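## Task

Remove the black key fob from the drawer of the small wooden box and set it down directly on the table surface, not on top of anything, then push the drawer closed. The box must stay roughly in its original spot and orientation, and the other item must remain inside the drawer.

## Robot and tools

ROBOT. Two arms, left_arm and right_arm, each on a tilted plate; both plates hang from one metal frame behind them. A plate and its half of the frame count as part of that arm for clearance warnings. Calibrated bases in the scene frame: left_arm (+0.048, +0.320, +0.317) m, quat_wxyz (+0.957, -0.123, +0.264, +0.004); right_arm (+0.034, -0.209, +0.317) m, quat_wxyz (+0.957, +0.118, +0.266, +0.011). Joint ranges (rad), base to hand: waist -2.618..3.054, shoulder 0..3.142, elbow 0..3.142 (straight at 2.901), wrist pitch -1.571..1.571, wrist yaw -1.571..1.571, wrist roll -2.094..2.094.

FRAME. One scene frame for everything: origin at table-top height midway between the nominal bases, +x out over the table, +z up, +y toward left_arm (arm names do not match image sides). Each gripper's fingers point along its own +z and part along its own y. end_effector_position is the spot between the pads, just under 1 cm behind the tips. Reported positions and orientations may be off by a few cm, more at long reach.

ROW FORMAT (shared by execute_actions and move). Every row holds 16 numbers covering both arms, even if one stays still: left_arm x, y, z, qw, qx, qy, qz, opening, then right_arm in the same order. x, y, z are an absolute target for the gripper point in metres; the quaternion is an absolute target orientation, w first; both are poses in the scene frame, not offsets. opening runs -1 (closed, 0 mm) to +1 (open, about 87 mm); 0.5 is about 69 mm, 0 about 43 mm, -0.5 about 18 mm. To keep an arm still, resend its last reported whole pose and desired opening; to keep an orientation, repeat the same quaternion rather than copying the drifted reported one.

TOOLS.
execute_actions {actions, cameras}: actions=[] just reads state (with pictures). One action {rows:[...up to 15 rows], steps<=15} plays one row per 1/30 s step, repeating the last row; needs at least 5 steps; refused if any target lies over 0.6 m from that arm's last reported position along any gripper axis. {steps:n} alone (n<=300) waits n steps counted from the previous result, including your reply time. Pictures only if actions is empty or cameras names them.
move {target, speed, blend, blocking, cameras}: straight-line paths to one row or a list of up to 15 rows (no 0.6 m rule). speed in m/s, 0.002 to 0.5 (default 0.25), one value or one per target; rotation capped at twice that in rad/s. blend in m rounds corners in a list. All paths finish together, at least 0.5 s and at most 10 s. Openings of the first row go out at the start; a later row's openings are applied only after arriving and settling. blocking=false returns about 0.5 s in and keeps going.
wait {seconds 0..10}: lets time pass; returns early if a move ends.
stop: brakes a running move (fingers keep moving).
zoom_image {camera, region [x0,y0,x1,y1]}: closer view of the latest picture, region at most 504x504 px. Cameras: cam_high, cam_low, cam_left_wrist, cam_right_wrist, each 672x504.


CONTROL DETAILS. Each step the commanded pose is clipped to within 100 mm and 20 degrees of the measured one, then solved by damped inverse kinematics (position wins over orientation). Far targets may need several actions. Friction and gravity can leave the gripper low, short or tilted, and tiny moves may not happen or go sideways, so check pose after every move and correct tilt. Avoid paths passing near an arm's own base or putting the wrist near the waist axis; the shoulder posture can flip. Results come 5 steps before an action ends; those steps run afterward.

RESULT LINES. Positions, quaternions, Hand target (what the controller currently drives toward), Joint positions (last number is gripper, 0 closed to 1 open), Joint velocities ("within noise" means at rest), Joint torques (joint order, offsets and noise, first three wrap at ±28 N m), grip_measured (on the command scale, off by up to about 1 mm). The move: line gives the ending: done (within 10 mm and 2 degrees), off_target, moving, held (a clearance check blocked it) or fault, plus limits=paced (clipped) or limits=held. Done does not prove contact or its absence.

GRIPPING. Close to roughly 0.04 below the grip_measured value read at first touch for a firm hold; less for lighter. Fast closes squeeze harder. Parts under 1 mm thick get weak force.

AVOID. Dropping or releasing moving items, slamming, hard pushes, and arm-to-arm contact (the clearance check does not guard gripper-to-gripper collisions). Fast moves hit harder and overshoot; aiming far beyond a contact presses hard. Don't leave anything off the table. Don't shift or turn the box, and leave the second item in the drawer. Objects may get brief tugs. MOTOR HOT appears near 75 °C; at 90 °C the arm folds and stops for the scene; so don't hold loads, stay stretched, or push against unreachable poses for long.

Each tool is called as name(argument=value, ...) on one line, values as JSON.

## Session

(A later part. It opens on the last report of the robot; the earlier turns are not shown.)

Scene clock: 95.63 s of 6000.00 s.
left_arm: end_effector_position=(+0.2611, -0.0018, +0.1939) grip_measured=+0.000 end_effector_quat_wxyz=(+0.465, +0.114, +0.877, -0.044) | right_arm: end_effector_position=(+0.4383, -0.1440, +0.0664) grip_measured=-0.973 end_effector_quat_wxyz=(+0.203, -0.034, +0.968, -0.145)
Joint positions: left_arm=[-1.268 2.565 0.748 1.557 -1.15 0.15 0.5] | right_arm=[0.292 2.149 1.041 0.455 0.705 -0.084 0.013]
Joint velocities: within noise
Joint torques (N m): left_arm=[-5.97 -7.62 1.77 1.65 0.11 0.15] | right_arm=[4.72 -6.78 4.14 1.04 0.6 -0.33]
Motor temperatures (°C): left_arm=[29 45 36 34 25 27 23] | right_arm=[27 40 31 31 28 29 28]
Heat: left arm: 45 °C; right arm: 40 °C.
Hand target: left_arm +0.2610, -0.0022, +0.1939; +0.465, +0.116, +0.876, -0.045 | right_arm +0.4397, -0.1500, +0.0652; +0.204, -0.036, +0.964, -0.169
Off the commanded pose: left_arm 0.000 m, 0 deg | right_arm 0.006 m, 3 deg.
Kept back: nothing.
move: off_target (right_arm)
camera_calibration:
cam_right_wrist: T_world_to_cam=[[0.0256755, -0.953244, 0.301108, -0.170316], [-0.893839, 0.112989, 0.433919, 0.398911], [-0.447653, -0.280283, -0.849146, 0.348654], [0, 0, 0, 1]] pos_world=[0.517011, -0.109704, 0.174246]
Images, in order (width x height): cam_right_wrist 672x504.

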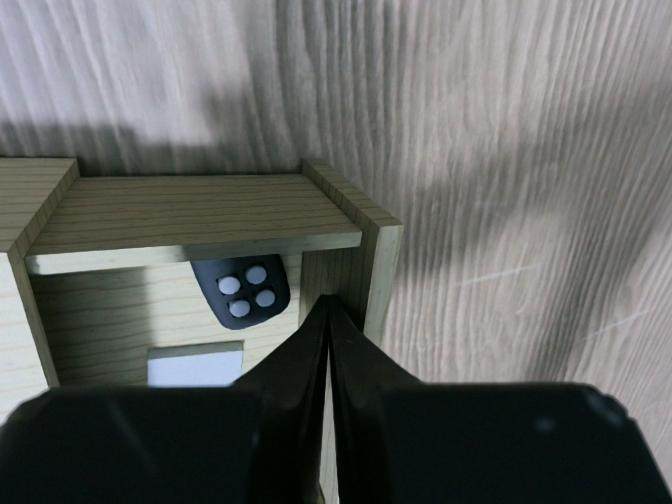

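move(target=[[0.261,-0.0022,0.1939,0.465,0.116,0.876,-0.045,0, 0.420,-0.120,0.080,0.2047,-0.0361,0.9633,-0.1698,-1],[0.261,-0.0022,0.1939,0.465,0.116,0.876,-0.045,0, 0.414,-0.1445,0.048,0.2047,-0.0361,0.9633,-0.1698,-1]], speed=0.08, cameras=["cam_right_wrist","cam_left_wrist"])

zoom_image(camera="cam_right_wrist", region=[200, 150, 500, 375])

Scene clock: 98.73 s of 6000.00 s.
left_arm: end_effector_position=(+0.2611, -0.0018, +0.1939) grip_measured=+0.000 end_effector_quat_wxyz=(+0.465, +0.114, +0.877, -0.044) | right_arm: end_effector_position=(+0.4193, -0.1400, +0.0551) grip_measured=-0.973 end_effector_quat_wxyz=(+0.210, -0.033, +0.963, -0.167)
Joint positions: left_arm=[-1.268 2.565 0.748 1.557 -1.15 0.15 0.5] | right_arm=[0.317 2.212 0.996 0.573 0.769 -0.086 0.013]
Joint velocities: within noise
Joint torques (N m): left_arm=[-6 -7.65 1.74 1.63 0.12 0.15] | right_arm=[3.52 -6.49 1.51 1.09 0.1 -0.23]
Motor temperatures (°C): left_arm=[30 45 36 34 25 27 23] | right_arm=[27 40 31 31 28 29 28]
Heat: left arm: 45 °C; right arm: 40 °C.
Hand target: left_arm +0.2610, -0.0022, +0.1939; +0.465, +0.116, +0.876, -0.045 | right_arm +0.4139, -0.1445, +0.0483; +0.205, -0.036, +0.963, -0.170
Off the commanded pose: left_arm 0.000 m, 0 deg | right_arm 0.010 m, 1 deg.
Kept back: nothing.
move: done
camera_calibration:
cam_left_wrist: T_world_to_cam=[[-0.232113, -0.971897, -0.0392475, 0.0644394], [-0.964109, 0.235226, -0.123136, 0.300669], [0.128908, 0.00925731, -0.991613, 0.299496], [0, 0, 0, 1]] pos_world=[0.266227, -0.010869, 0.336536]
cam_right_wrist: T_world_to_cam=[[0.0128997, -0.939326, 0.342782, -0.157621], [-0.90017, 0.138345, 0.412983, 0.393762], [-0.435348, -0.31389, -0.843769, 0.321547], [0, 0, 0, 1]] pos_world=[0.496471, -0.101603, 0.162724]
Images, in order (width x height): cam_left_wrist 672x504, cam_right_wrist 672x504.

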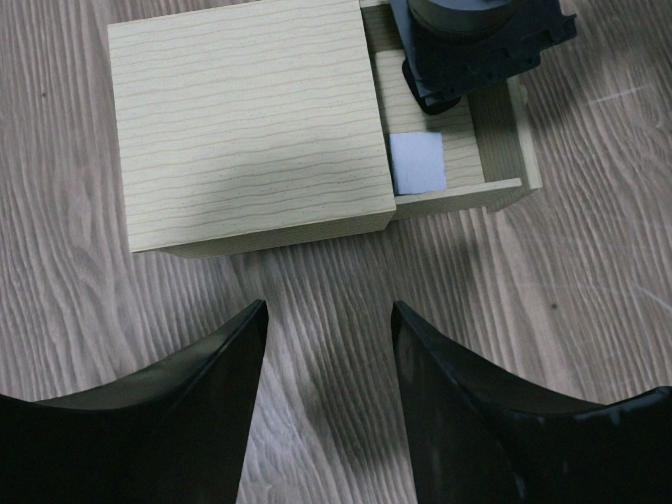

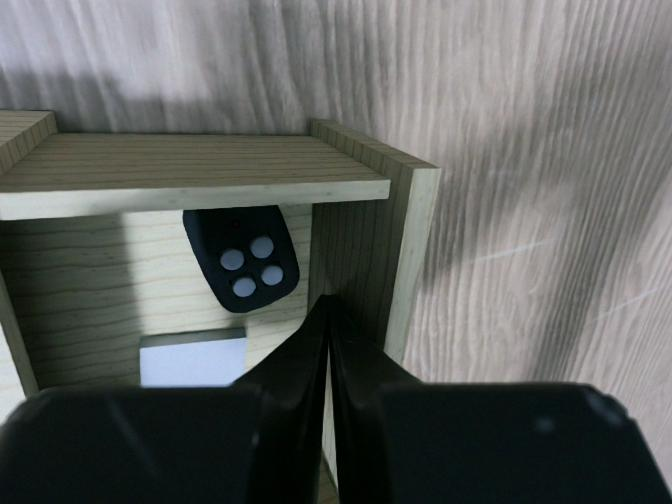

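Scaled by 1.680 from the camera's 672x504 image, which has a finer 960x720 frame.

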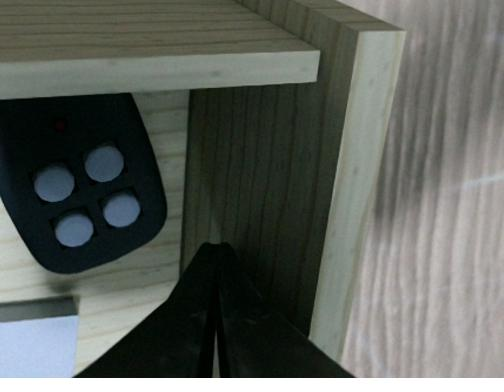

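move(target=[0.261,-0.0022,0.1939,0.465,0.116,0.876,-0.045,0, 0.401,-0.138,0.034,0.2047,-0.0361,0.9633,-0.1698,-1], speed=0.05, cameras=["cam_right_wrist","cam_left_wrist"])

zoom_image(camera="cam_right_wrist", region=[200, 150, 500, 375])

Scene clock: 99.90 s of 6000.00 s.
left_arm: end_effector_position=(+0.2611, -0.0018, +0.1939) grip_measured=+0.000 end_effector_quat_wxyz=(+0.465, +0.114, +0.877, -0.044) | right_arm: end_effector_position=(+0.4056, -0.1368, +0.0390) grip_measured=-0.973 end_effector_quat_wxyz=(+0.207, -0.036, +0.963, -0.168)
Joint positions: left_arm=[-1.268 2.565 0.748 1.557 -1.15 0.15 0.5] | right_arm=[0.317 2.275 0.988 0.637 0.769 -0.087 0.013]
Joint velocities: within noise
Joint torques (N m): left_arm=[-6.01 -7.66 1.74 1.64 0.11 0.15] | right_arm=[4.42 -6.38 1.29 1.01 0.17 -0.12]
Motor temperatures (°C): left_arm=[30 45 36 34 25 27 23] | right_arm=[27 40 31 31 28 29 28]
Heat: left arm: 45 °C; right arm: 40 °C.
Hand target: left_arm +0.2610, -0.0022, +0.1939; +0.465, +0.116, +0.876, -0.045 | right_arm +0.4009, -0.1380, +0.0341; +0.204, -0.036, +0.963, -0.170
Off the commanded pose: left_arm 0.000 m, 0 deg | right_arm 0.007 m, 0 deg.
Kept back: nothing.
move: done
camera_calibration:
cam_left_wrist: T_world_to_cam=[[-0.232113, -0.971897, -0.0392475, 0.0644394], [-0.964109, 0.235226, -0.123136, 0.300669], [0.128908, 0.00925731, -0.991613, 0.299496], [0, 0, 0, 1]] pos_world=[0.266227, -0.010869, 0.336536]
cam_right_wrist: T_world_to_cam=[[0.0190063, -0.938505, 0.344743, -0.15131], [-0.897705, 0.135787, 0.41915, 0.386047], [-0.440186, -0.317444, -0.83992, 0.30439], [0, 0, 0, 1]] pos_world=[0.48342, -0.0977988, 0.146015]
Images, in order (width x height): cam_left_wrist 672x504, cam_right_wrist 672x504.

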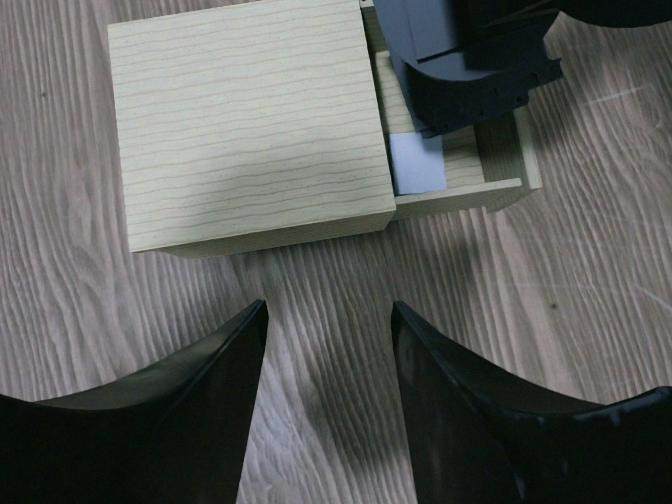

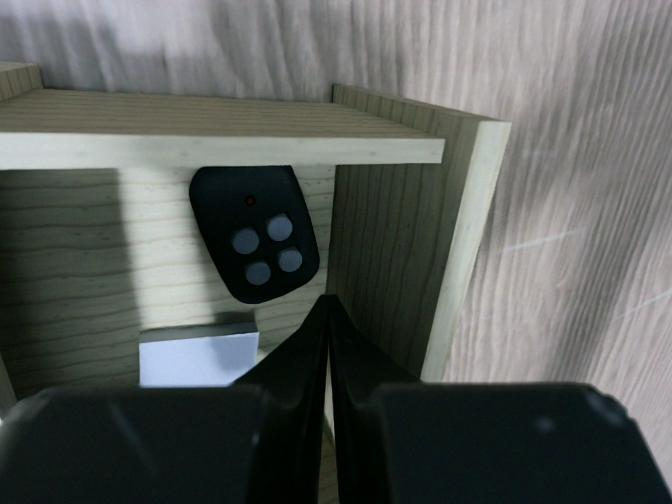

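Scaled by 1.680 from the camera's 672x504 image, which has a finer 960x720 frame.

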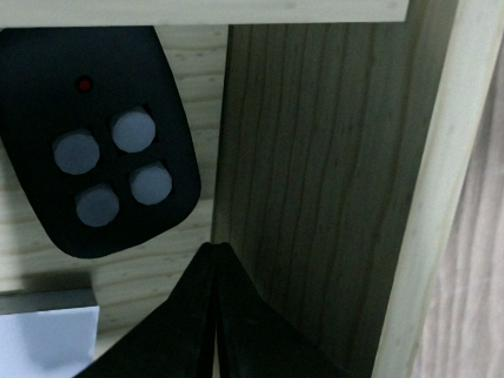

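move(target=[0.261,-0.0022,0.1939,0.465,0.116,0.876,-0.045,0, 0.4005,-0.138,0.024,0.2047,-0.0361,0.9633,-0.1698,-1], speed=0.04, cameras=["cam_right_wrist"])

zoom_image(camera="cam_right_wrist", region=[200, 150, 500, 375])

Scene clock: 101.17 s of 6000.00 s.
left_arm: end_effector_position=(+0.2611, -0.0018, +0.1939) grip_measured=+0.000 end_effector_quat_wxyz=(+0.465, +0.114, +0.877, -0.044) | right_arm: end_effector_position=(+0.4001, -0.1345, +0.0301) grip_measured=-0.973 end_effector_quat_wxyz=(+0.205, -0.038, +0.963, -0.168)
Joint positions: left_arm=[-1.268 2.565 0.748 1.557 -1.15 0.15 0.5] | right_arm=[0.317 2.312 0.994 0.664 0.769 -0.088 0.013]
Joint velocities: within noise
Joint torques (N m): left_arm=[-5.98 -7.64 1.7 1.63 0.12 0.15] | right_arm=[3.52 -6.31 2.37 1.01 0.1 -0.22]
Motor temperatures (°C): left_arm=[30 45 36 34 25 27 23] | right_arm=[27 40 31 31 28 29 28]
Heat: left arm: 45 °C; right arm: 40 °C.
Hand target: left_arm +0.2610, -0.0022, +0.1939; +0.465, +0.116, +0.876, -0.045 | right_arm +0.4004, -0.1380, +0.0242; +0.205, -0.036, +0.963, -0.170
Off the commanded pose: left_arm 0.000 m, 0 deg | right_arm 0.007 m, 0 deg.
Kept back: nothing.
move: done
camera_calibration:
cam_right_wrist: T_world_to_cam=[[0.0231891, -0.937898, 0.346136, -0.147613], [-0.896313, 0.133852, 0.422737, 0.383571], [-0.442815, -0.320049, -0.837546, 0.295837], [0, 0, 0, 1]] pos_world=[0.478224, -0.0951054, 0.136722]
Images, in order (width x height): cam_right_wrist 672x504.

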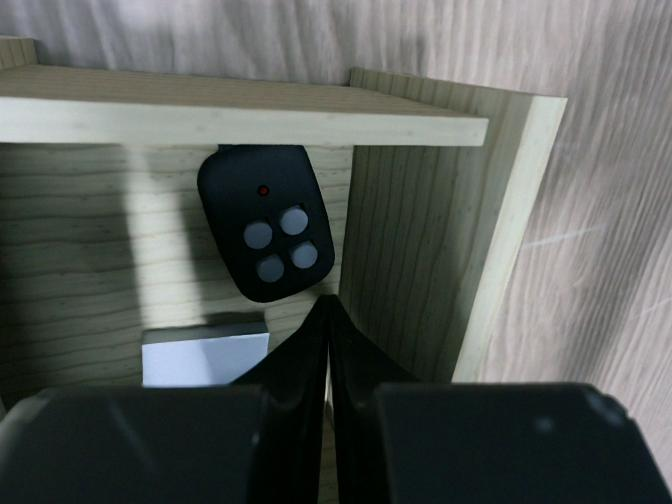

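Scaled by 1.680 from the camera's 672x504 image, which has a finer 960x720 frame.

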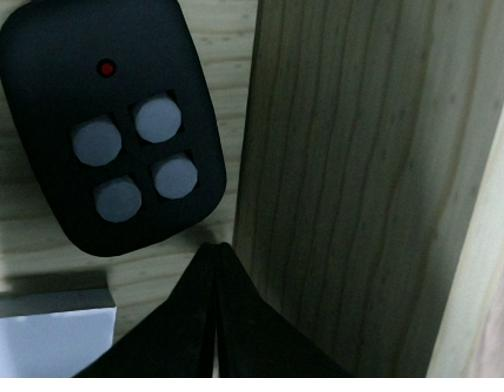

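move(target=[[0.261,-0.0022,0.1939,0.465,0.116,0.876,-0.045,0, 0.4005,-0.1435,0.026,0.2047,-0.0361,0.9633,-0.1698,-1],[0.261,-0.0022,0.1939,0.465,0.116,0.876,-0.045,0, 0.407,-0.1435,0.024,0.2047,-0.0361,0.9633,-0.1698,-1]], speed=0.04, cameras=["cam_right_wrist"])

zoom_image(camera="cam_right_wrist", region=[200, 150, 500, 375])

Scene clock: 102.37 s of 6000.00 s.
left_arm: end_effector_position=(+0.2611, -0.0018, +0.1939) grip_measured=+0.000 end_effector_quat_wxyz=(+0.465, +0.114, +0.877, -0.044) | right_arm: end_effector_position=(+0.4069, -0.1387, +0.0284) grip_measured=-0.973 end_effector_quat_wxyz=(+0.208, -0.035, +0.963, -0.166)
Joint positions: left_arm=[-1.268 2.565 0.748 1.557 -1.15 0.15 0.5] | right_arm=[0.3 2.312 1.007 0.668 0.753 -0.101 0.013]
Joint velocities: within noise
Joint torques (N m): left_arm=[-6.04 -7.68 1.77 1.64 0.11 0.15] | right_arm=[3.43 -7.08 2.5 0.86 0.11 -0.2]
Motor temperatures (°C): left_arm=[30 45 36 34 25 27 23] | right_arm=[27 40 31 31 28 29 28]
Heat: left arm: 45 °C; right arm: 40 °C.
Hand target: left_arm +0.2610, -0.0022, +0.1939; +0.465, +0.116, +0.876, -0.045 | right_arm +0.4069, -0.1435, +0.0241; +0.205, -0.036, +0.963, -0.170
Off the commanded pose: left_arm 0.000 m, 0 deg | right_arm 0.006 m, 1 deg.
Kept back: nothing.
move: done
camera_calibration:
cam_right_wrist: T_world_to_cam=[[0.0174216, -0.939631, 0.341746, -0.148897], [-0.899026, 0.134854, 0.416612, 0.392412], [-0.437548, -0.314497, -0.842404, 0.294803], [0, 0, 0, 1]] pos_world=[0.484373, -0.100112, 0.135744]
Images, in order (width x height): cam_right_wrist 672x504.

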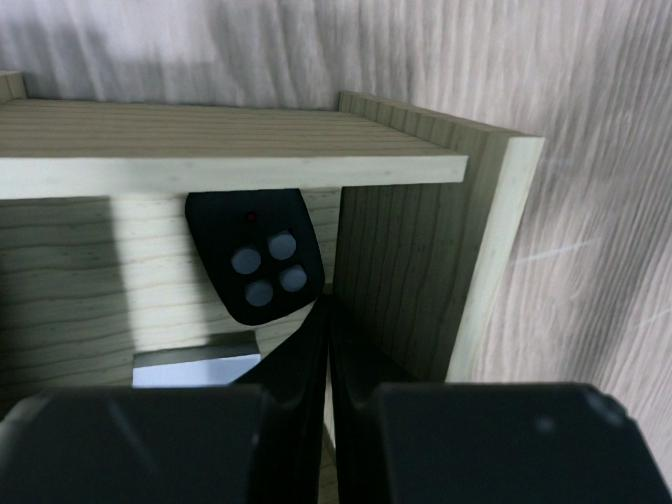

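Scaled by 1.680 from the camera's 672x504 image, which has a finer 960x720 frame.

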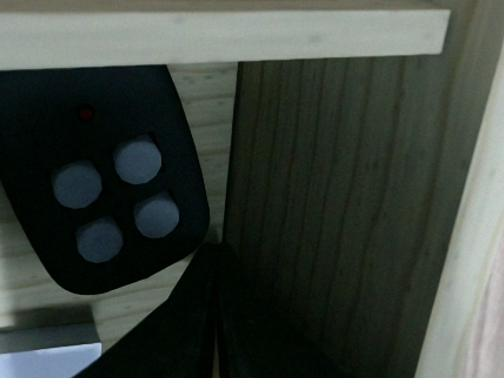

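move(target=[0.261,-0.0022,0.1939,0.465,0.116,0.876,-0.045,0, 0.406,-0.120,0.024,0.2047,-0.0361,0.9633,-0.1698,-1], speed=0.04, cameras=["cam_right_wrist"])

zoom_image(camera="cam_right_wrist", region=[200, 150, 500, 375])

Scene clock: 103.53 s of 6000.00 s.
left_arm: end_effector_position=(+0.2611, -0.0018, +0.1939) grip_measured=+0.000 end_effector_quat_wxyz=(+0.465, +0.114, +0.877, -0.044) | right_arm: end_effector_position=(+0.4084, -0.1284, +0.0278) grip_measured=-0.973 end_effector_quat_wxyz=(+0.205, -0.035, +0.962, -0.175)
Joint positions: left_arm=[-1.268 2.565 0.748 1.557 -1.15 0.15 0.5] | right_arm=[0.328 2.334 1.049 0.626 0.791 -0.078 0.013]
Joint velocities: within noise
Joint torques (N m): left_arm=[-6.01 -7.64 1.76 1.63 0.11 0.17] | right_arm=[6.49 -6.24 3.03 0.82 0.16 0.01]
Motor temperatures (°C): left_arm=[30 45 36 34 25 27 23] | right_arm=[27 40 31 31 28 29 28]
Heat: left arm: 45 °C; right arm: 40 °C.
Hand target: left_arm +0.2610, -0.0022, +0.1939; +0.465, +0.116, +0.876, -0.045 | right_arm +0.4058, -0.1201, +0.0242; +0.205, -0.036, +0.963, -0.170
Off the commanded pose: left_arm 0.000 m, 0 deg | right_arm 0.010 m, 1 deg.
Kept back: nothing.
move: done
camera_calibration:
cam_right_wrist: T_world_to_cam=[[0.015629, -0.934045, 0.356813, -0.137993], [-0.896588, 0.144869, 0.4185, 0.392845], [-0.442589, -0.326455, -0.83519, 0.298499], [0, 0, 0, 1]] pos_world=[0.486489, -0.0883561, 0.134135]
Images, in order (width x height): cam_right_wrist 672x504.

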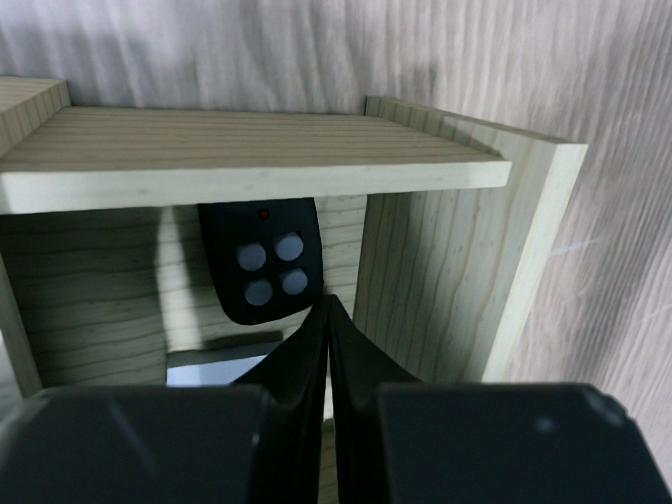

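Scaled by 1.680 from the camera's 672x504 image, which has a finer 960x720 frame.

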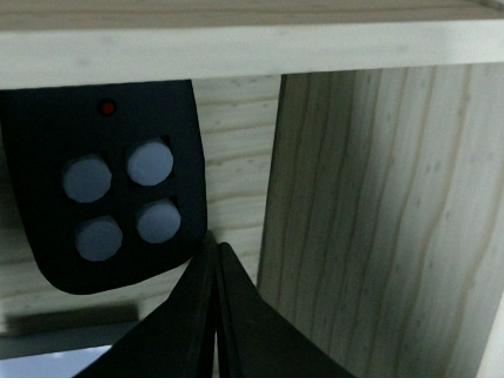

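move(target=[[0.261,-0.0022,0.1939,0.465,0.116,0.876,-0.045,0, 0.407,-0.137,0.025,0.2047,-0.0361,0.9633,-0.1698,-1],[0.261,-0.0022,0.1939,0.465,0.116,0.876,-0.045,0, 0.423,-0.137,0.024,0.2047,-0.0361,0.9633,-0.1698,-1]], speed=0.05, cameras=["cam_right_wrist"])

zoom_image(camera="cam_right_wrist", region=[200, 150, 500, 375])

Scene clock: 104.83 s of 6000.00 s.
left_arm: end_effector_position=(+0.2611, -0.0018, +0.1939) grip_measured=+0.000 end_effector_quat_wxyz=(+0.465, +0.114, +0.877, -0.044) | right_arm: end_effector_position=(+0.4203, -0.1340, +0.0261) grip_measured=-0.973 end_effector_quat_wxyz=(+0.208, -0.035, +0.962, -0.175)
Joint positions: left_arm=[-1.268 2.565 0.748 1.557 -1.15 0.15 0.5] | right_arm=[0.307 2.334 1.08 0.616 0.774 -0.1 0.013]
Joint velocities: within noise
Joint torques (N m): left_arm=[-6.01 -7.61 1.72 1.63 0.11 0.16] | right_arm=[3.67 -8.28 2.84 0.71 -0.01 -0.17]
Motor temperatures (°C): left_arm=[30 45 36 34 25 27 23] | right_arm=[27 40 31 31 28 29 28]
Heat: left arm: 45 °C; right arm: 40 °C.
Hand target: left_arm +0.2610, -0.0022, +0.1939; +0.465, +0.116, +0.876, -0.045 | right_arm +0.4229, -0.1370, +0.0241; +0.205, -0.036, +0.963, -0.170
Off the commanded pose: left_arm 0.000 m, 0 deg | right_arm 0.005 m, 1 deg.
Kept back: nothing.
move: done
camera_calibration:
cam_right_wrist: T_world_to_cam=[[0.0133845, -0.934057, 0.356872, -0.141883], [-0.899201, 0.144855, 0.412861, 0.40627], [-0.437331, -0.326425, -0.837967, 0.298438], [0, 0, 0, 1]] pos_world=[0.497734, -0.0939595, 0.132982]
Images, in order (width x height): cam_right_wrist 672x504.

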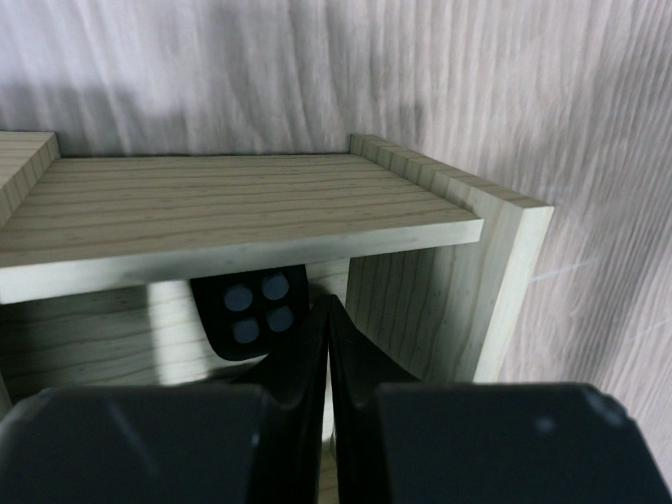

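Scaled by 1.680 from the camera's 672x504 image, which has a finer 960x720 frame.

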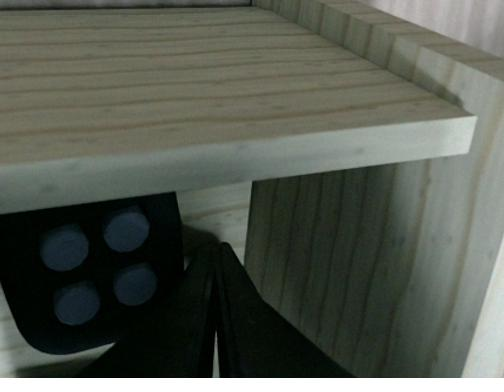

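move(target=[0.261,-0.0022,0.1939,0.465,0.116,0.876,-0.045,0, 0.423,-0.117,0.024,0.2047,-0.0361,0.9633,-0.1698,-1], speed=0.04, cameras=["cam_right_wrist"])

zoom_image(camera="cam_right_wrist", region=[200, 150, 500, 375])

Scene clock: 105.90 s of 6000.00 s.
left_arm: end_effector_position=(+0.2611, -0.0018, +0.1939) grip_measured=+0.000 end_effector_quat_wxyz=(+0.465, +0.114, +0.877, -0.044) | right_arm: end_effector_position=(+0.4292, -0.1242, +0.0295) grip_measured=-0.973 end_effector_quat_wxyz=(+0.211, -0.032, +0.962, -0.171)
Joint positions: left_arm=[-1.268 2.565 0.748 1.557 -1.15 0.15 0.5] | right_arm=[0.325 2.334 1.122 0.569 0.783 -0.08 0.013]
Joint velocities: within noise
Joint torques (N m): left_arm=[-6 -7.65 1.76 1.64 0.11 0.16] | right_arm=[6.56 -6.49 3.44 0.81 0.25 0]
Motor temperatures (°C): left_arm=[30 45 36 34 25 27 23] | right_arm=[27 40 31 31 28 29 28]
Heat: left arm: 45 °C; right arm: 40 °C.
Hand target: left_arm +0.2610, -0.0022, +0.1939; +0.465, +0.116, +0.876, -0.045 | right_arm +0.4228, -0.1171, +0.0242; +0.205, -0.036, +0.963, -0.170
Off the commanded pose: left_arm 0.000 m, 0 deg | right_arm 0.011 m, 1 deg.
Kept back: nothing.
move: off_target (right_arm)
camera_calibration:
cam_right_wrist: T_world_to_cam=[[0.00824985, -0.937093, 0.348982, -0.131998], [-0.901001, 0.144411, 0.409076, 0.412308], [-0.433739, -0.317807, -0.84313, 0.308035], [0, 0, 0, 1]] pos_world=[0.506186, -0.085341, 0.137113]
Images, in order (width x height): cam_right_wrist 672x504.

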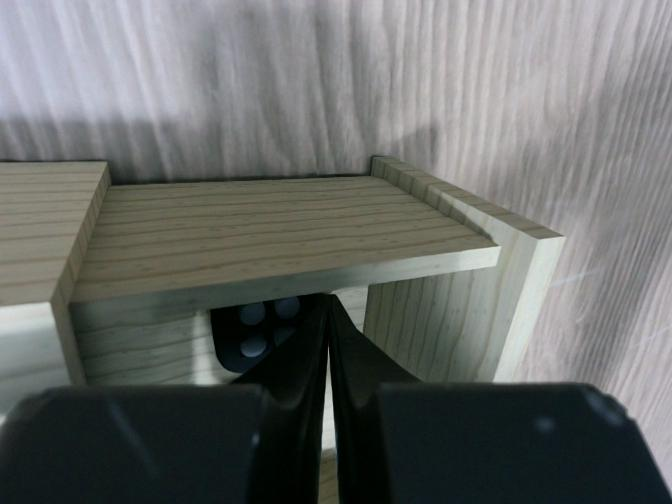

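Scaled by 1.680 from the camera's 672x504 image, which has a finer 960x720 frame.

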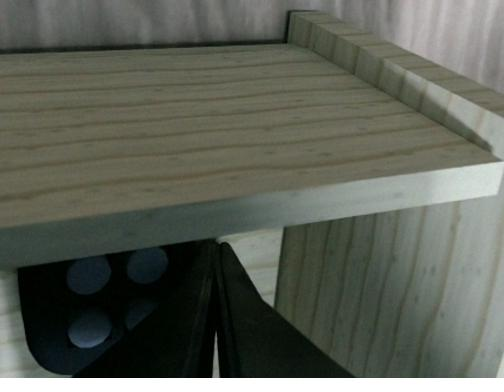

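move(target=[[0.261,-0.0022,0.1939,0.465,0.116,0.876,-0.045,0, 0.43,-0.122,0.09,0.2047,-0.0361,0.9633,-0.1698,-1],[0.261,-0.0022,0.1939,0.465,0.116,0.876,-0.045,0, 0.438,-0.095,0.11,0.2079,0.0,0.9781,0.0,-0.03]], speed=0.12, cameras=["cam_right_wrist","cam_left_wrist"])

zoom_image(camera="cam_left_wrist", region=[340, 0, 560, 220])

Scene clock: 109.17 s of 6000.00 s.
left_arm: end_effector_position=(+0.2611, -0.0018, +0.1939) grip_measured=+0.000 end_effector_quat_wxyz=(+0.465, +0.114, +0.877, -0.044) | right_arm: end_effector_position=(+0.4293, -0.0886, +0.0995) grip_measured=-0.030 end_effector_quat_wxyz=(+0.198, -0.014, +0.980, -0.004)
Joint positions: left_arm=[-1.268 2.565 0.748 1.557 -1.15 0.15 0.5] | right_arm=[0.349 2.004 0.977 0.335 0.479 0.064 0.485]
Joint velocities: within noise
Joint torques (N m): left_arm=[-6.01 -7.64 1.77 1.63 0.12 0.15] | right_arm=[3.36 -11.1 2.66 0.74 -0.06 -0.03]
Motor temperatures (°C): left_arm=[30 46 36 34 24 27 23] | right_arm=[27 41 31 31 28 29 28]
Heat: left arm: 46 °C; right arm: 41 °C.
Hand target: left_arm +0.2610, -0.0022, +0.1939; +0.465, +0.116, +0.876, -0.045 | right_arm +0.4380, -0.0949, +0.1097; +0.208, +0.000, +0.978, +0.000
Off the commanded pose: left_arm 0.000 m, 0 deg | right_arm 0.015 m, 2 deg.
Kept back: nothing.
move: off_target (right_arm); target 2's new opening was sent with right_arm's hand 0.015 m and 2 deg from that target
camera_calibration:
cam_left_wrist: T_world_to_cam=[[-0.232113, -0.971897, -0.0392475, 0.0644394], [-0.964109, 0.235226, -0.123136, 0.300669], [0.128908, 0.00925731, -0.991613, 0.299496], [0, 0, 0, 1]] pos_world=[0.266227, -0.010869, 0.336536]
cam_right_wrist: T_world_to_cam=[[0.0448534, -0.998805, 0.0194017, -0.111488], [-0.886652, -0.0308541, 0.461407, 0.3517], [-0.460257, -0.0378982, -0.886976, 0.418939], [0, 0, 0, 1]] pos_world=[0.509655, -0.0846266, 0.211476]
Images, in order (width x height): cam_left_wrist 672x504, cam_right_wrist 672x504.

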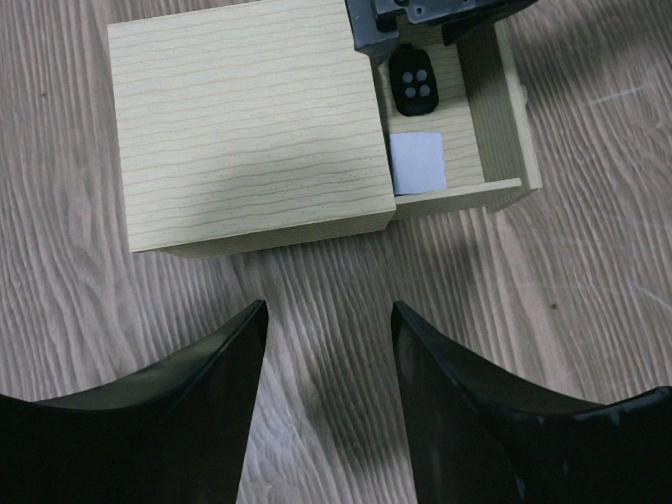

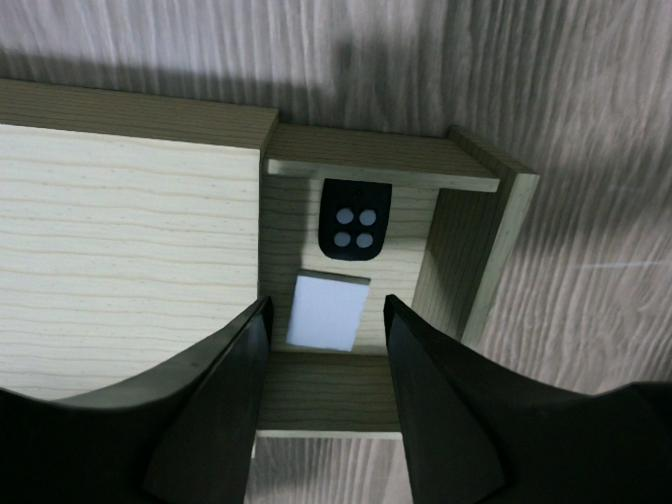

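Scaled by 2.291 from the camera's 672x504 image, which has a finer 960x720 frame.

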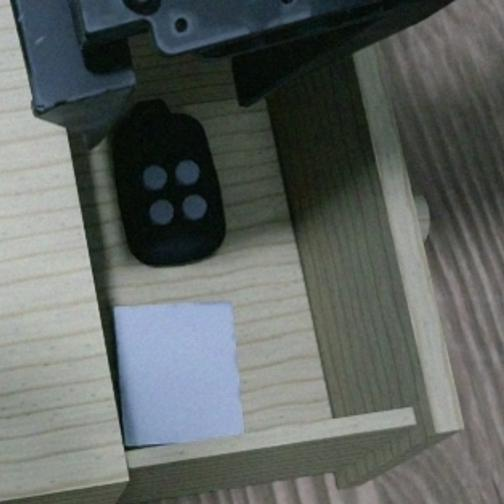

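move(target=[[0.261,-0.0022,0.1939,0.465,0.116,0.876,-0.045,0, 0.436,-0.106,0.085,0.2078,0.0073,0.9775,0.0341,-0.03],[0.261,-0.0022,0.1939,0.465,0.116,0.876,-0.045,0, 0.436,-0.106,0.056,0.2078,0.0073,0.9775,0.0341,-0.03]], speed=0.08, cameras=["cam_right_wrist"])

zoom_image(camera="cam_right_wrist", region=[200, 150, 500, 375])

Scene clock: 111.07 s of 6000.00 s.
left_arm: end_effector_position=(+0.2611, -0.0018, +0.1939) grip_measured=+0.000 end_effector_quat_wxyz=(+0.465, +0.114, +0.877, -0.044) | right_arm: end_effector_position=(+0.4317, -0.1045, +0.0608) grip_measured=-0.030 end_effector_quat_wxyz=(+0.203, +0.007, +0.979, +0.033)
Joint positions: left_arm=[-1.268 2.565 0.748 1.557 -1.15 0.15 0.5] | right_arm=[0.237 2.101 0.977 0.477 0.329 0.038 0.485]
Joint velocities: within noise
Joint torques (N m): left_arm=[-6.01 -7.69 1.74 1.64 0.12 0.16] | right_arm=[3.25 -6.84 3.86 1.06 -0.11 -0.28]
Motor temperatures (°C): left_arm=[30 46 36 34 24 27 23] | right_arm=[27 41 31 31 28 29 28]
Heat: left arm: 46 °C; right arm: 41 °C.
Hand target: left_arm +0.2610, -0.0022, +0.1939; +0.465, +0.116, +0.876, -0.045 | right_arm +0.4358, -0.1062, +0.0562; +0.208, +0.007, +0.978, +0.034
Off the commanded pose: left_arm 0.000 m, 0 deg | right_arm 0.007 m, 1 deg.
Kept back: nothing.
move: done
camera_calibration:
cam_right_wrist: T_world_to_cam=[[0.0193481, -0.997989, -0.0603586, -0.110763], [-0.891486, -0.044551, 0.450853, 0.372521], [-0.452636, 0.0450857, -0.890555, 0.390712], [0, 0, 0, 1]] pos_world=[0.511091, -0.11156, 0.173313]
Images, in order (width x height): cam_right_wrist 672x504.

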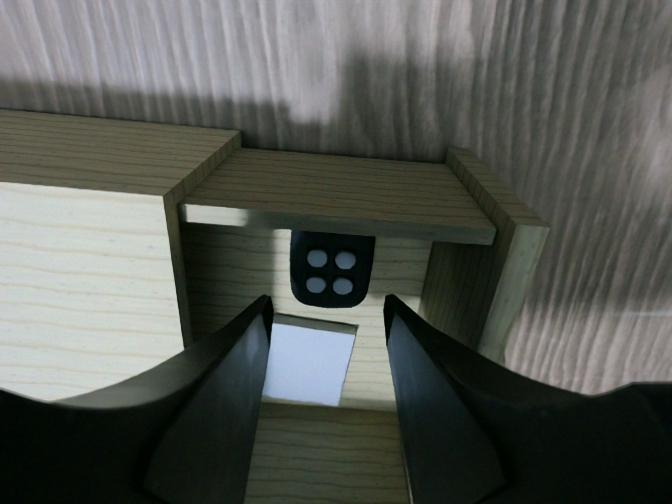

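Scaled by 1.680 from the camera's 672x504 image, which has a finer 960x720 frame.

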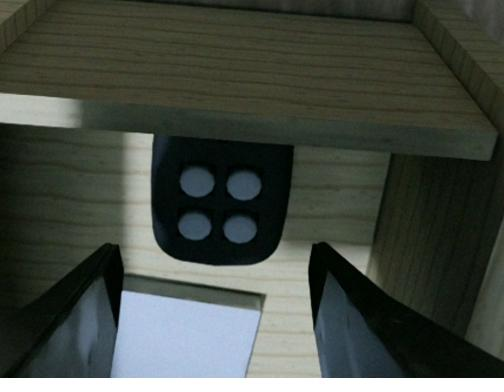

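move(target=[0.261,-0.0022,0.1939,0.465,0.116,0.876,-0.045,0, 0.436,-0.100,0.034,0.2078,0.0073,0.9775,0.0341,-0.03], speed=0.05, cameras=["cam_right_wrist","cam_left_wrist"])

zoom_image(camera="cam_right_wrist", region=[200, 200, 500, 425])

Scene clock: 112.07 s of 6000.00 s.
left_arm: end_effector_position=(+0.2611, -0.0018, +0.1939) grip_measured=+0.000 end_effector_quat_wxyz=(+0.465, +0.114, +0.877, -0.044) | right_arm: end_effector_position=(+0.4311, -0.0992, +0.0393) grip_measured=-0.030 end_effector_quat_wxyz=(+0.201, +0.006, +0.979, +0.032)
Joint positions: left_arm=[-1.268 2.565 0.748 1.557 -1.15 0.15 0.5] | right_arm=[0.231 2.188 1.024 0.514 0.325 0.033 0.485]
Joint velocities: within noise
Joint torques (N m): left_arm=[-5.96 -7.64 1.76 1.65 0.11 0.15] | right_arm=[3.64 -6.56 3.78 1.1 -0.13 -0.26]
Motor temperatures (°C): left_arm=[30 46 36 34 24 27 23] | right_arm=[27 41 31 31 28 29 28]
Heat: left arm: 46 °C; right arm: 41 °C.
Hand target: left_arm +0.2610, -0.0022, +0.1939; +0.465, +0.116, +0.876, -0.045 | right_arm +0.4358, -0.1002, +0.0342; +0.208, +0.007, +0.978, +0.034
Off the commanded pose: left_arm 0.000 m, 0 deg | right_arm 0.007 m, 1 deg.
Kept back: nothing.
move: done
camera_calibration:
cam_left_wrist: T_world_to_cam=[[-0.232113, -0.971897, -0.0392475, 0.0644394], [-0.964109, 0.235226, -0.123136, 0.300669], [0.128908, 0.00925731, -0.991613, 0.299496], [0, 0, 0, 1]] pos_world=[0.266227, -0.010869, 0.336536]
cam_right_wrist: T_world_to_cam=[[0.0209685, -0.998075, -0.0583721, -0.107559], [-0.889663, -0.0452645, 0.454369, 0.380878], [-0.456136, 0.0424041, -0.888899, 0.37221], [0, 0, 0, 1]] pos_world=[0.510887, -0.105894, 0.151519]
Images, in order (width x height): cam_left_wrist 672x504, cam_right_wrist 672x504.

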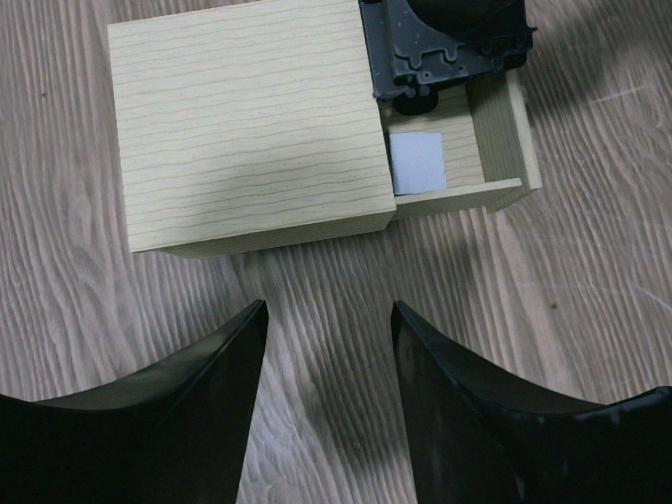

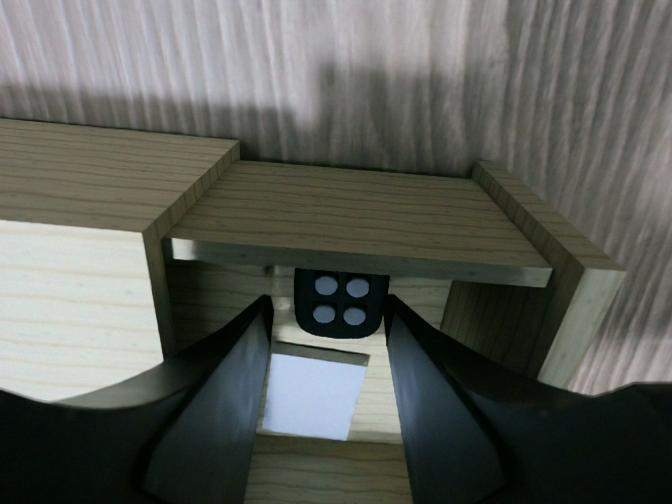

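Scaled by 1.680 from the camera's 672x504 image, which has a finer 960x720 frame.

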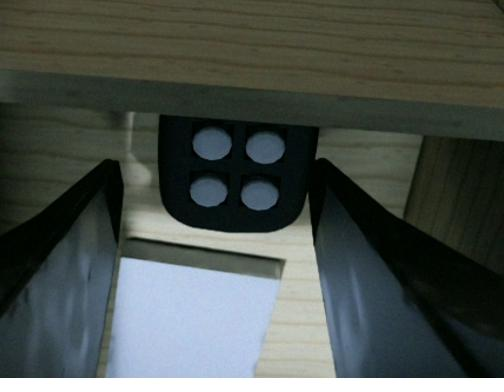

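move(target=[0.261,-0.0022,0.1939,0.465,0.116,0.876,-0.045,0, 0.436,-0.1065,0.038,0.2078,0.0073,0.9775,0.0341,-0.03], speed=0.05, cameras=["cam_right_wrist"])

zoom_image(camera="cam_right_wrist", region=[200, 200, 500, 425])

Scene clock: 113.03 s of 6000.00 s.
left_arm: end_effector_position=(+0.2611, -0.0018, +0.1939) grip_measured=+0.000 end_effector_quat_wxyz=(+0.465, +0.114, +0.877, -0.044) | right_arm: end_effector_position=(+0.4318, -0.1010, +0.0384) grip_measured=-0.030 end_effector_quat_wxyz=(+0.201, +0.006, +0.979, +0.035)
Joint positions: left_arm=[-1.268 2.565 0.748 1.557 -1.15 0.15 0.5] | right_arm=[0.223 2.188 1.024 0.516 0.313 0.029 0.485]
Joint velocities: within noise
Joint torques (N m): left_arm=[-5.98 -7.64 1.73 1.64 0.11 0.15] | right_arm=[3.02 -8.38 2.18 1.03 -0.1 -0.3]
Motor temperatures (°C): left_arm=[30 46 36 34 24 27 23] | right_arm=[27 41 31 31 28 29 28]
Heat: left arm: 46 °C; right arm: 41 °C.
Hand target: left_arm +0.2610, -0.0022, +0.1939; +0.465, +0.116, +0.876, -0.045 | right_arm +0.4359, -0.1066, +0.0380; +0.208, +0.007, +0.978, +0.034
Off the commanded pose: left_arm 0.000 m, 0 deg | right_arm 0.007 m, 1 deg.
Kept back: nothing.
move: done
camera_calibration:
cam_right_wrist: T_world_to_cam=[[0.0227374, -0.997668, -0.0643621, -0.109845], [-0.889839, -0.0495414, 0.453578, 0.381505], [-0.455709, 0.0469587, -0.88889, 0.372089], [0, 0, 0, 1]] pos_world=[0.51154, -0.108162, 0.150634]
Images, in order (width x height): cam_right_wrist 672x504.

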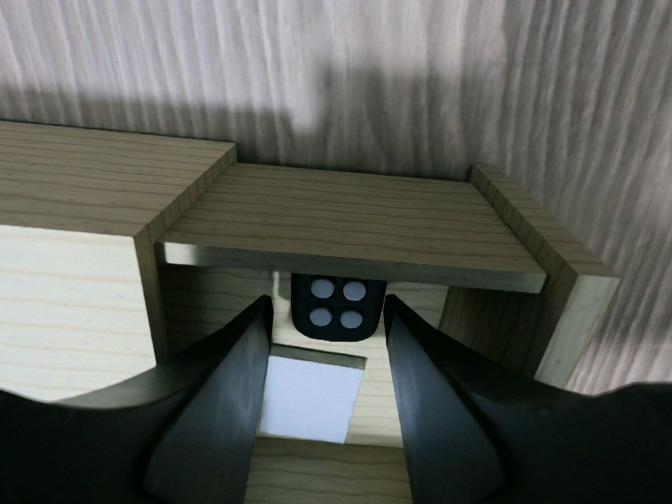

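Scaled by 1.680 from the camera's 672x504 image, which has a finer 960x720 frame.

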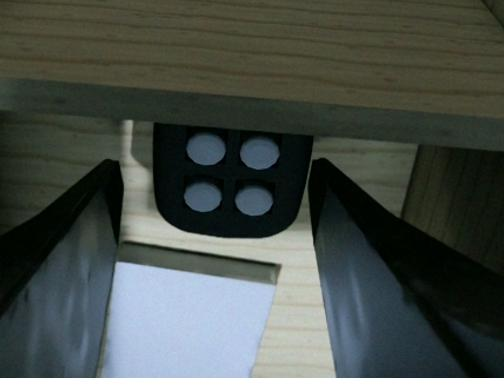

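move(target=[0.261,-0.0022,0.1939,0.465,0.116,0.876,-0.045,0, 0.436,-0.1115,0.036,0.2078,0.0073,0.9775,0.0341,-0.03], speed=0.05, cameras=["cam_right_wrist"])

zoom_image(camera="cam_right_wrist", region=[200, 200, 500, 425])

Scene clock: 113.97 s of 6000.00 s.
left_arm: end_effector_position=(+0.2611, -0.0018, +0.1939) grip_measured=+0.000 end_effector_quat_wxyz=(+0.465, +0.114, +0.877, -0.044) | right_arm: end_effector_position=(+0.4331, -0.1023, +0.0374) grip_measured=-0.030 end_effector_quat_wxyz=(+0.202, +0.006, +0.978, +0.042)
Joint positions: left_arm=[-1.268 2.565 0.748 1.557 -1.15 0.15 0.5] | right_arm=[0.213 2.188 1.024 0.521 0.292 0.025 0.485]
Joint velocities: within noise
Joint torques (N m): left_arm=[-5.97 -7.65 1.74 1.63 0.12 0.17] | right_arm=[2.76 -8.2 1.83 1.1 0 -0.32]
Motor temperatures (°C): left_arm=[30 46 36 34 24 27 23] | right_arm=[27 41 31 31 28 29 28]
Heat: left arm: 46 °C; right arm: 41 °C.
Hand target: left_arm +0.2610, -0.0022, +0.1939; +0.465, +0.116, +0.876, -0.045 | right_arm +0.4359, -0.1114, +0.0361; +0.208, +0.007, +0.978, +0.034
Off the commanded pose: left_arm 0.000 m, 0 deg | right_arm 0.010 m, 1 deg.
Kept back: nothing.
move: done
camera_calibration:
cam_right_wrist: T_world_to_cam=[[0.0244527, -0.996725, -0.0770779, -0.111464], [-0.890782, -0.0567205, 0.450877, 0.382767], [-0.453773, 0.0576345, -0.889252, 0.372155], [0, 0, 0, 1]] pos_world=[0.512561, -0.110838, 0.149767]
Images, in order (width x height): cam_right_wrist 672x504.

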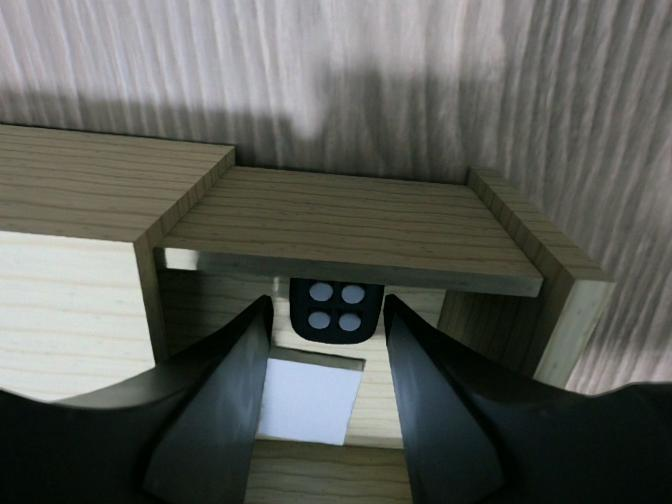

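Scaled by 1.680 from the camera's 672x504 image, which has a finer 960x720 frame.

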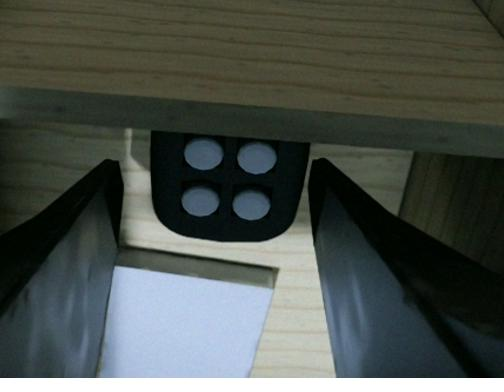

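move(target=[[0.261,-0.0022,0.1939,0.465,0.116,0.876,-0.045,0, 0.436,-0.112,0.075,0.2078,0.0073,0.9775,0.0341,-0.03],[0.261,-0.0022,0.1939,0.465,0.116,0.876,-0.045,0, 0.436,-0.105,0.034,0.2078,0.0073,0.9775,0.0341,-0.03]], speed=0.08, cameras=["cam_right_wrist"])

zoom_image(camera="cam_right_wrist", region=[200, 200, 500, 425])

Scene clock: 115.70 s of 6000.00 s.
left_arm: end_effector_position=(+0.2611, -0.0018, +0.1939) grip_measured=+0.000 end_effector_quat_wxyz=(+0.465, +0.114, +0.877, -0.044) | right_arm: end_effector_position=(+0.4324, -0.1038, +0.0388) grip_measured=-0.030 end_effector_quat_wxyz=(+0.202, +0.006, +0.979, +0.037)
Joint positions: left_arm=[-1.268 2.565 0.748 1.557 -1.15 0.15 0.5] | right_arm=[0.215 2.183 1.018 0.521 0.303 0.025 0.485]
Joint velocities: within noise
Joint torques (N m): left_arm=[-6.02 -7.62 1.69 1.64 0.12 0.16] | right_arm=[3.75 -6.74 3.63 1.09 -0.05 -0.23]
Motor temperatures (°C): left_arm=[30 46 36 34 24 27 23] | right_arm=[27 41 31 31 28 29 28]
Heat: left arm: 46 °C; right arm: 41 °C.
Hand target: left_arm +0.2610, -0.0022, +0.1939; +0.465, +0.116, +0.876, -0.045 | right_arm +0.4359, -0.1051, +0.0342; +0.208, +0.007, +0.978, +0.034
Off the commanded pose: left_arm 0.000 m, 0 deg | right_arm 0.006 m, 1 deg.
Kept back: nothing.
move: done
camera_calibration:
cam_right_wrist: T_world_to_cam=[[0.022302, -0.997466, -0.0675642, -0.112307], [-0.890961, -0.0504874, 0.451263, 0.382206], [-0.453531, 0.050133, -0.889829, 0.372272], [0, 0, 0, 1]] pos_world=[0.511872, -0.111389, 0.151195]
Images, in order (width x height): cam_right_wrist 672x504.

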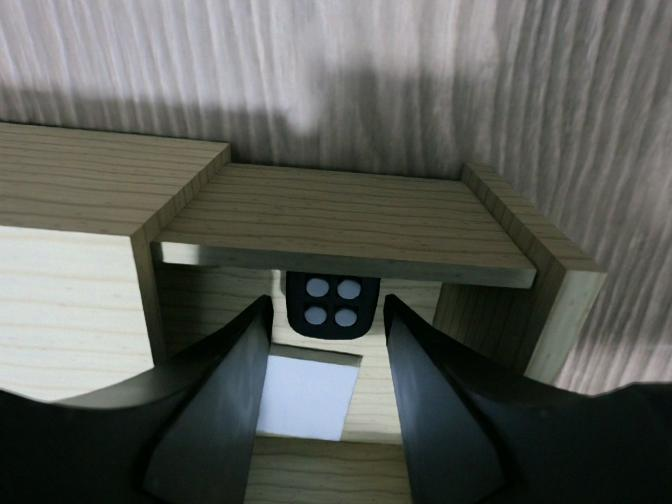

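Scaled by 1.680 from the camera's 672x504 image, which has a finer 960x720 frame.

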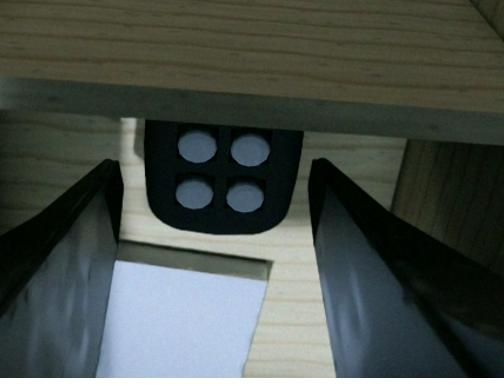

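move(target=[0.261,-0.0022,0.1939,0.465,0.116,0.876,-0.045,0, 0.436,-0.106,0.0245,0.2078,0.0073,0.9775,0.0341,-0.03], speed=0.04, cameras=["cam_right_wrist"])

zoom_image(camera="cam_right_wrist", region=[200, 200, 500, 425])

Scene clock: 116.63 s of 6000.00 s.
left_arm: end_effector_position=(+0.2611, -0.0018, +0.1939) grip_measured=+0.000 end_effector_quat_wxyz=(+0.465, +0.114, +0.877, -0.044) | right_arm: end_effector_position=(+0.4344, -0.1018, +0.0344) grip_measured=-0.031 end_effector_quat_wxyz=(+0.206, +0.005, +0.978, +0.037)
Joint positions: left_arm=[-1.268 2.565 0.748 1.557 -1.15 0.15 0.5] | right_arm=[0.215 2.203 1.032 0.534 0.302 0.021 0.485]
Joint velocities: within noise
Joint torques (N m): left_arm=[-6.01 -7.69 1.76 1.64 0.11 0.16] | right_arm=[2.89 -5.85 3.92 1.16 -0.08 -0.23]
Motor temperatures (°C): left_arm=[30 46 36 34 24 27 23] | right_arm=[27 41 31 31 28 29 28]
Heat: left arm: 46 °C; right arm: 41 °C.
Hand target: left_arm +0.2610, -0.0022, +0.1939; +0.465, +0.116, +0.876, -0.045 | right_arm +0.4356, -0.1061, +0.0249; +0.208, +0.007, +0.978, +0.034
Off the commanded pose: left_arm 0.000 m, 0 deg | right_arm 0.011 m, 0 deg.
Kept back: nothing.
move: off_target (right_arm)
camera_calibration:
cam_right_wrist: T_world_to_cam=[[0.0241983, -0.997364, -0.0684123, -0.111441], [-0.893864, -0.0522306, 0.445285, 0.387334], [-0.447684, 0.0503762, -0.892772, 0.366814], [0, 0, 0, 1]] pos_world=[0.513138, -0.109395, 0.147383]
Images, in order (width x height): cam_right_wrist 672x504.

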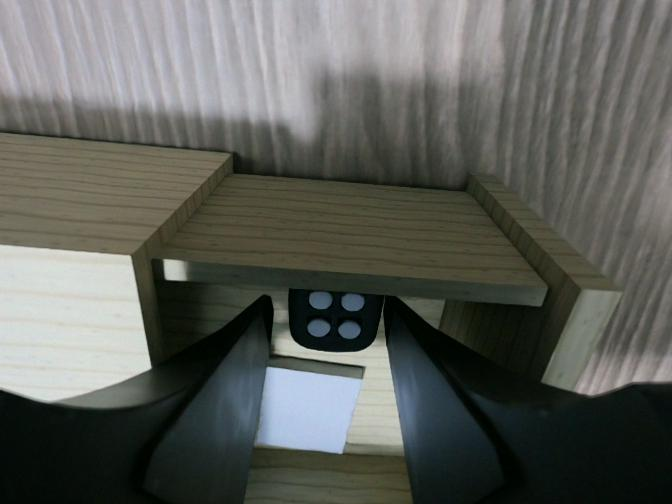

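Scaled by 1.680 from the camera's 672x504 image, which has a finer 960x720 frame.

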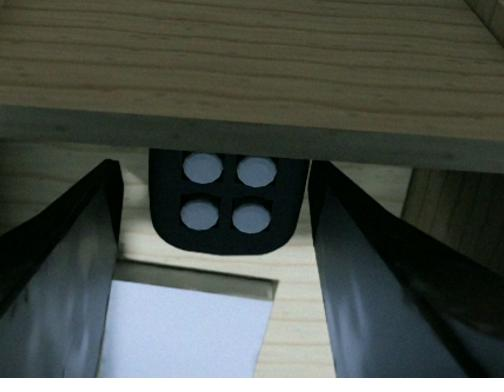

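move(target=[[0.261,-0.0022,0.1939,0.465,0.116,0.876,-0.045,0, 0.436,-0.116,0.060,0.2078,0.0073,0.9775,0.0341,-0.03],[0.261,-0.0022,0.1939,0.465,0.116,0.876,-0.045,0, 0.436,-0.110,0.030,0.2078,0.0073,0.9775,0.0341,0.05]], speed=0.07, cameras=["cam_right_wrist"])

zoom_image(camera="cam_right_wrist", region=[200, 200, 500, 425])

Scene clock: 118.77 s of 6000.00 s.
left_arm: end_effector_position=(+0.2611, -0.0018, +0.1939) grip_measured=+0.000 end_effector_quat_wxyz=(+0.465, +0.114, +0.877, -0.044) | right_arm: end_effector_position=(+0.4345, -0.1029, +0.0375) grip_measured=+0.048 end_effector_quat_wxyz=(+0.207, +0.006, +0.977, +0.043)
Joint positions: left_arm=[-1.268 2.565 0.748 1.557 -1.15 0.15 0.5] | right_arm=[0.21 2.189 1.02 0.535 0.287 0.02 0.524]
Joint velocities: within noise
Joint torques (N m): left_arm=[-6.01 -7.64 1.74 1.65 0.11 0.16] | right_arm=[2.7 -6.53 3.52 1.08 0.02 -0.28]
Motor temperatures (°C): left_arm=[30 46 35 34 24 27 23] | right_arm=[27 40 31 31 28 29 28]
Heat: left arm: 46 °C; right arm: 40 °C.
Hand target: left_arm +0.2610, -0.0022, +0.1939; +0.465, +0.116, +0.876, -0.045 | right_arm +0.4357, -0.1101, +0.0303; +0.208, +0.007, +0.978, +0.034
Off the commanded pose: left_arm 0.000 m, 0 deg | right_arm 0.010 m, 1 deg.
Kept back: nothing.
move: done
camera_calibration:
cam_right_wrist: T_world_to_cam=[[0.0261516, -0.996499, -0.0794145, -0.112659], [-0.894785, -0.0587558, 0.442615, 0.385805], [-0.445731, 0.0594838, -0.893189, 0.36971], [0, 0, 0, 1]] pos_world=[0.51295, -0.111588, 0.150511]
Images, in order (width x height): cam_right_wrist 672x504.

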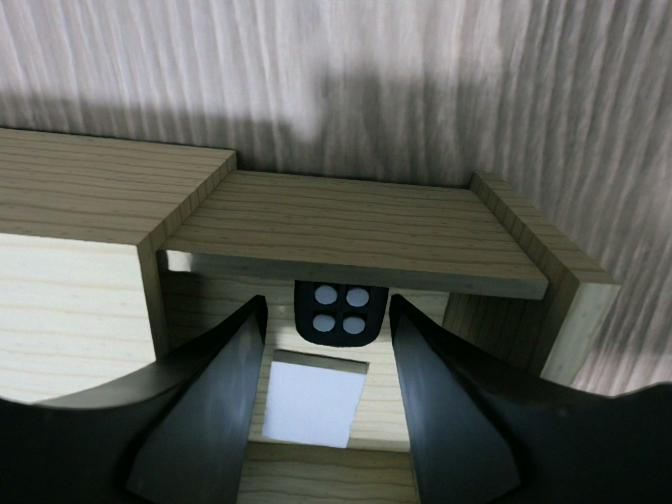

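Scaled by 1.680 from the camera's 672x504 image, which has a finer 960x720 frame.

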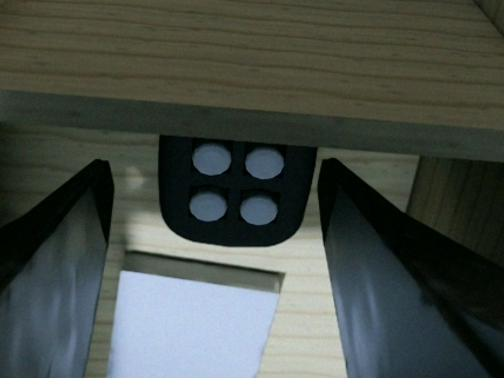

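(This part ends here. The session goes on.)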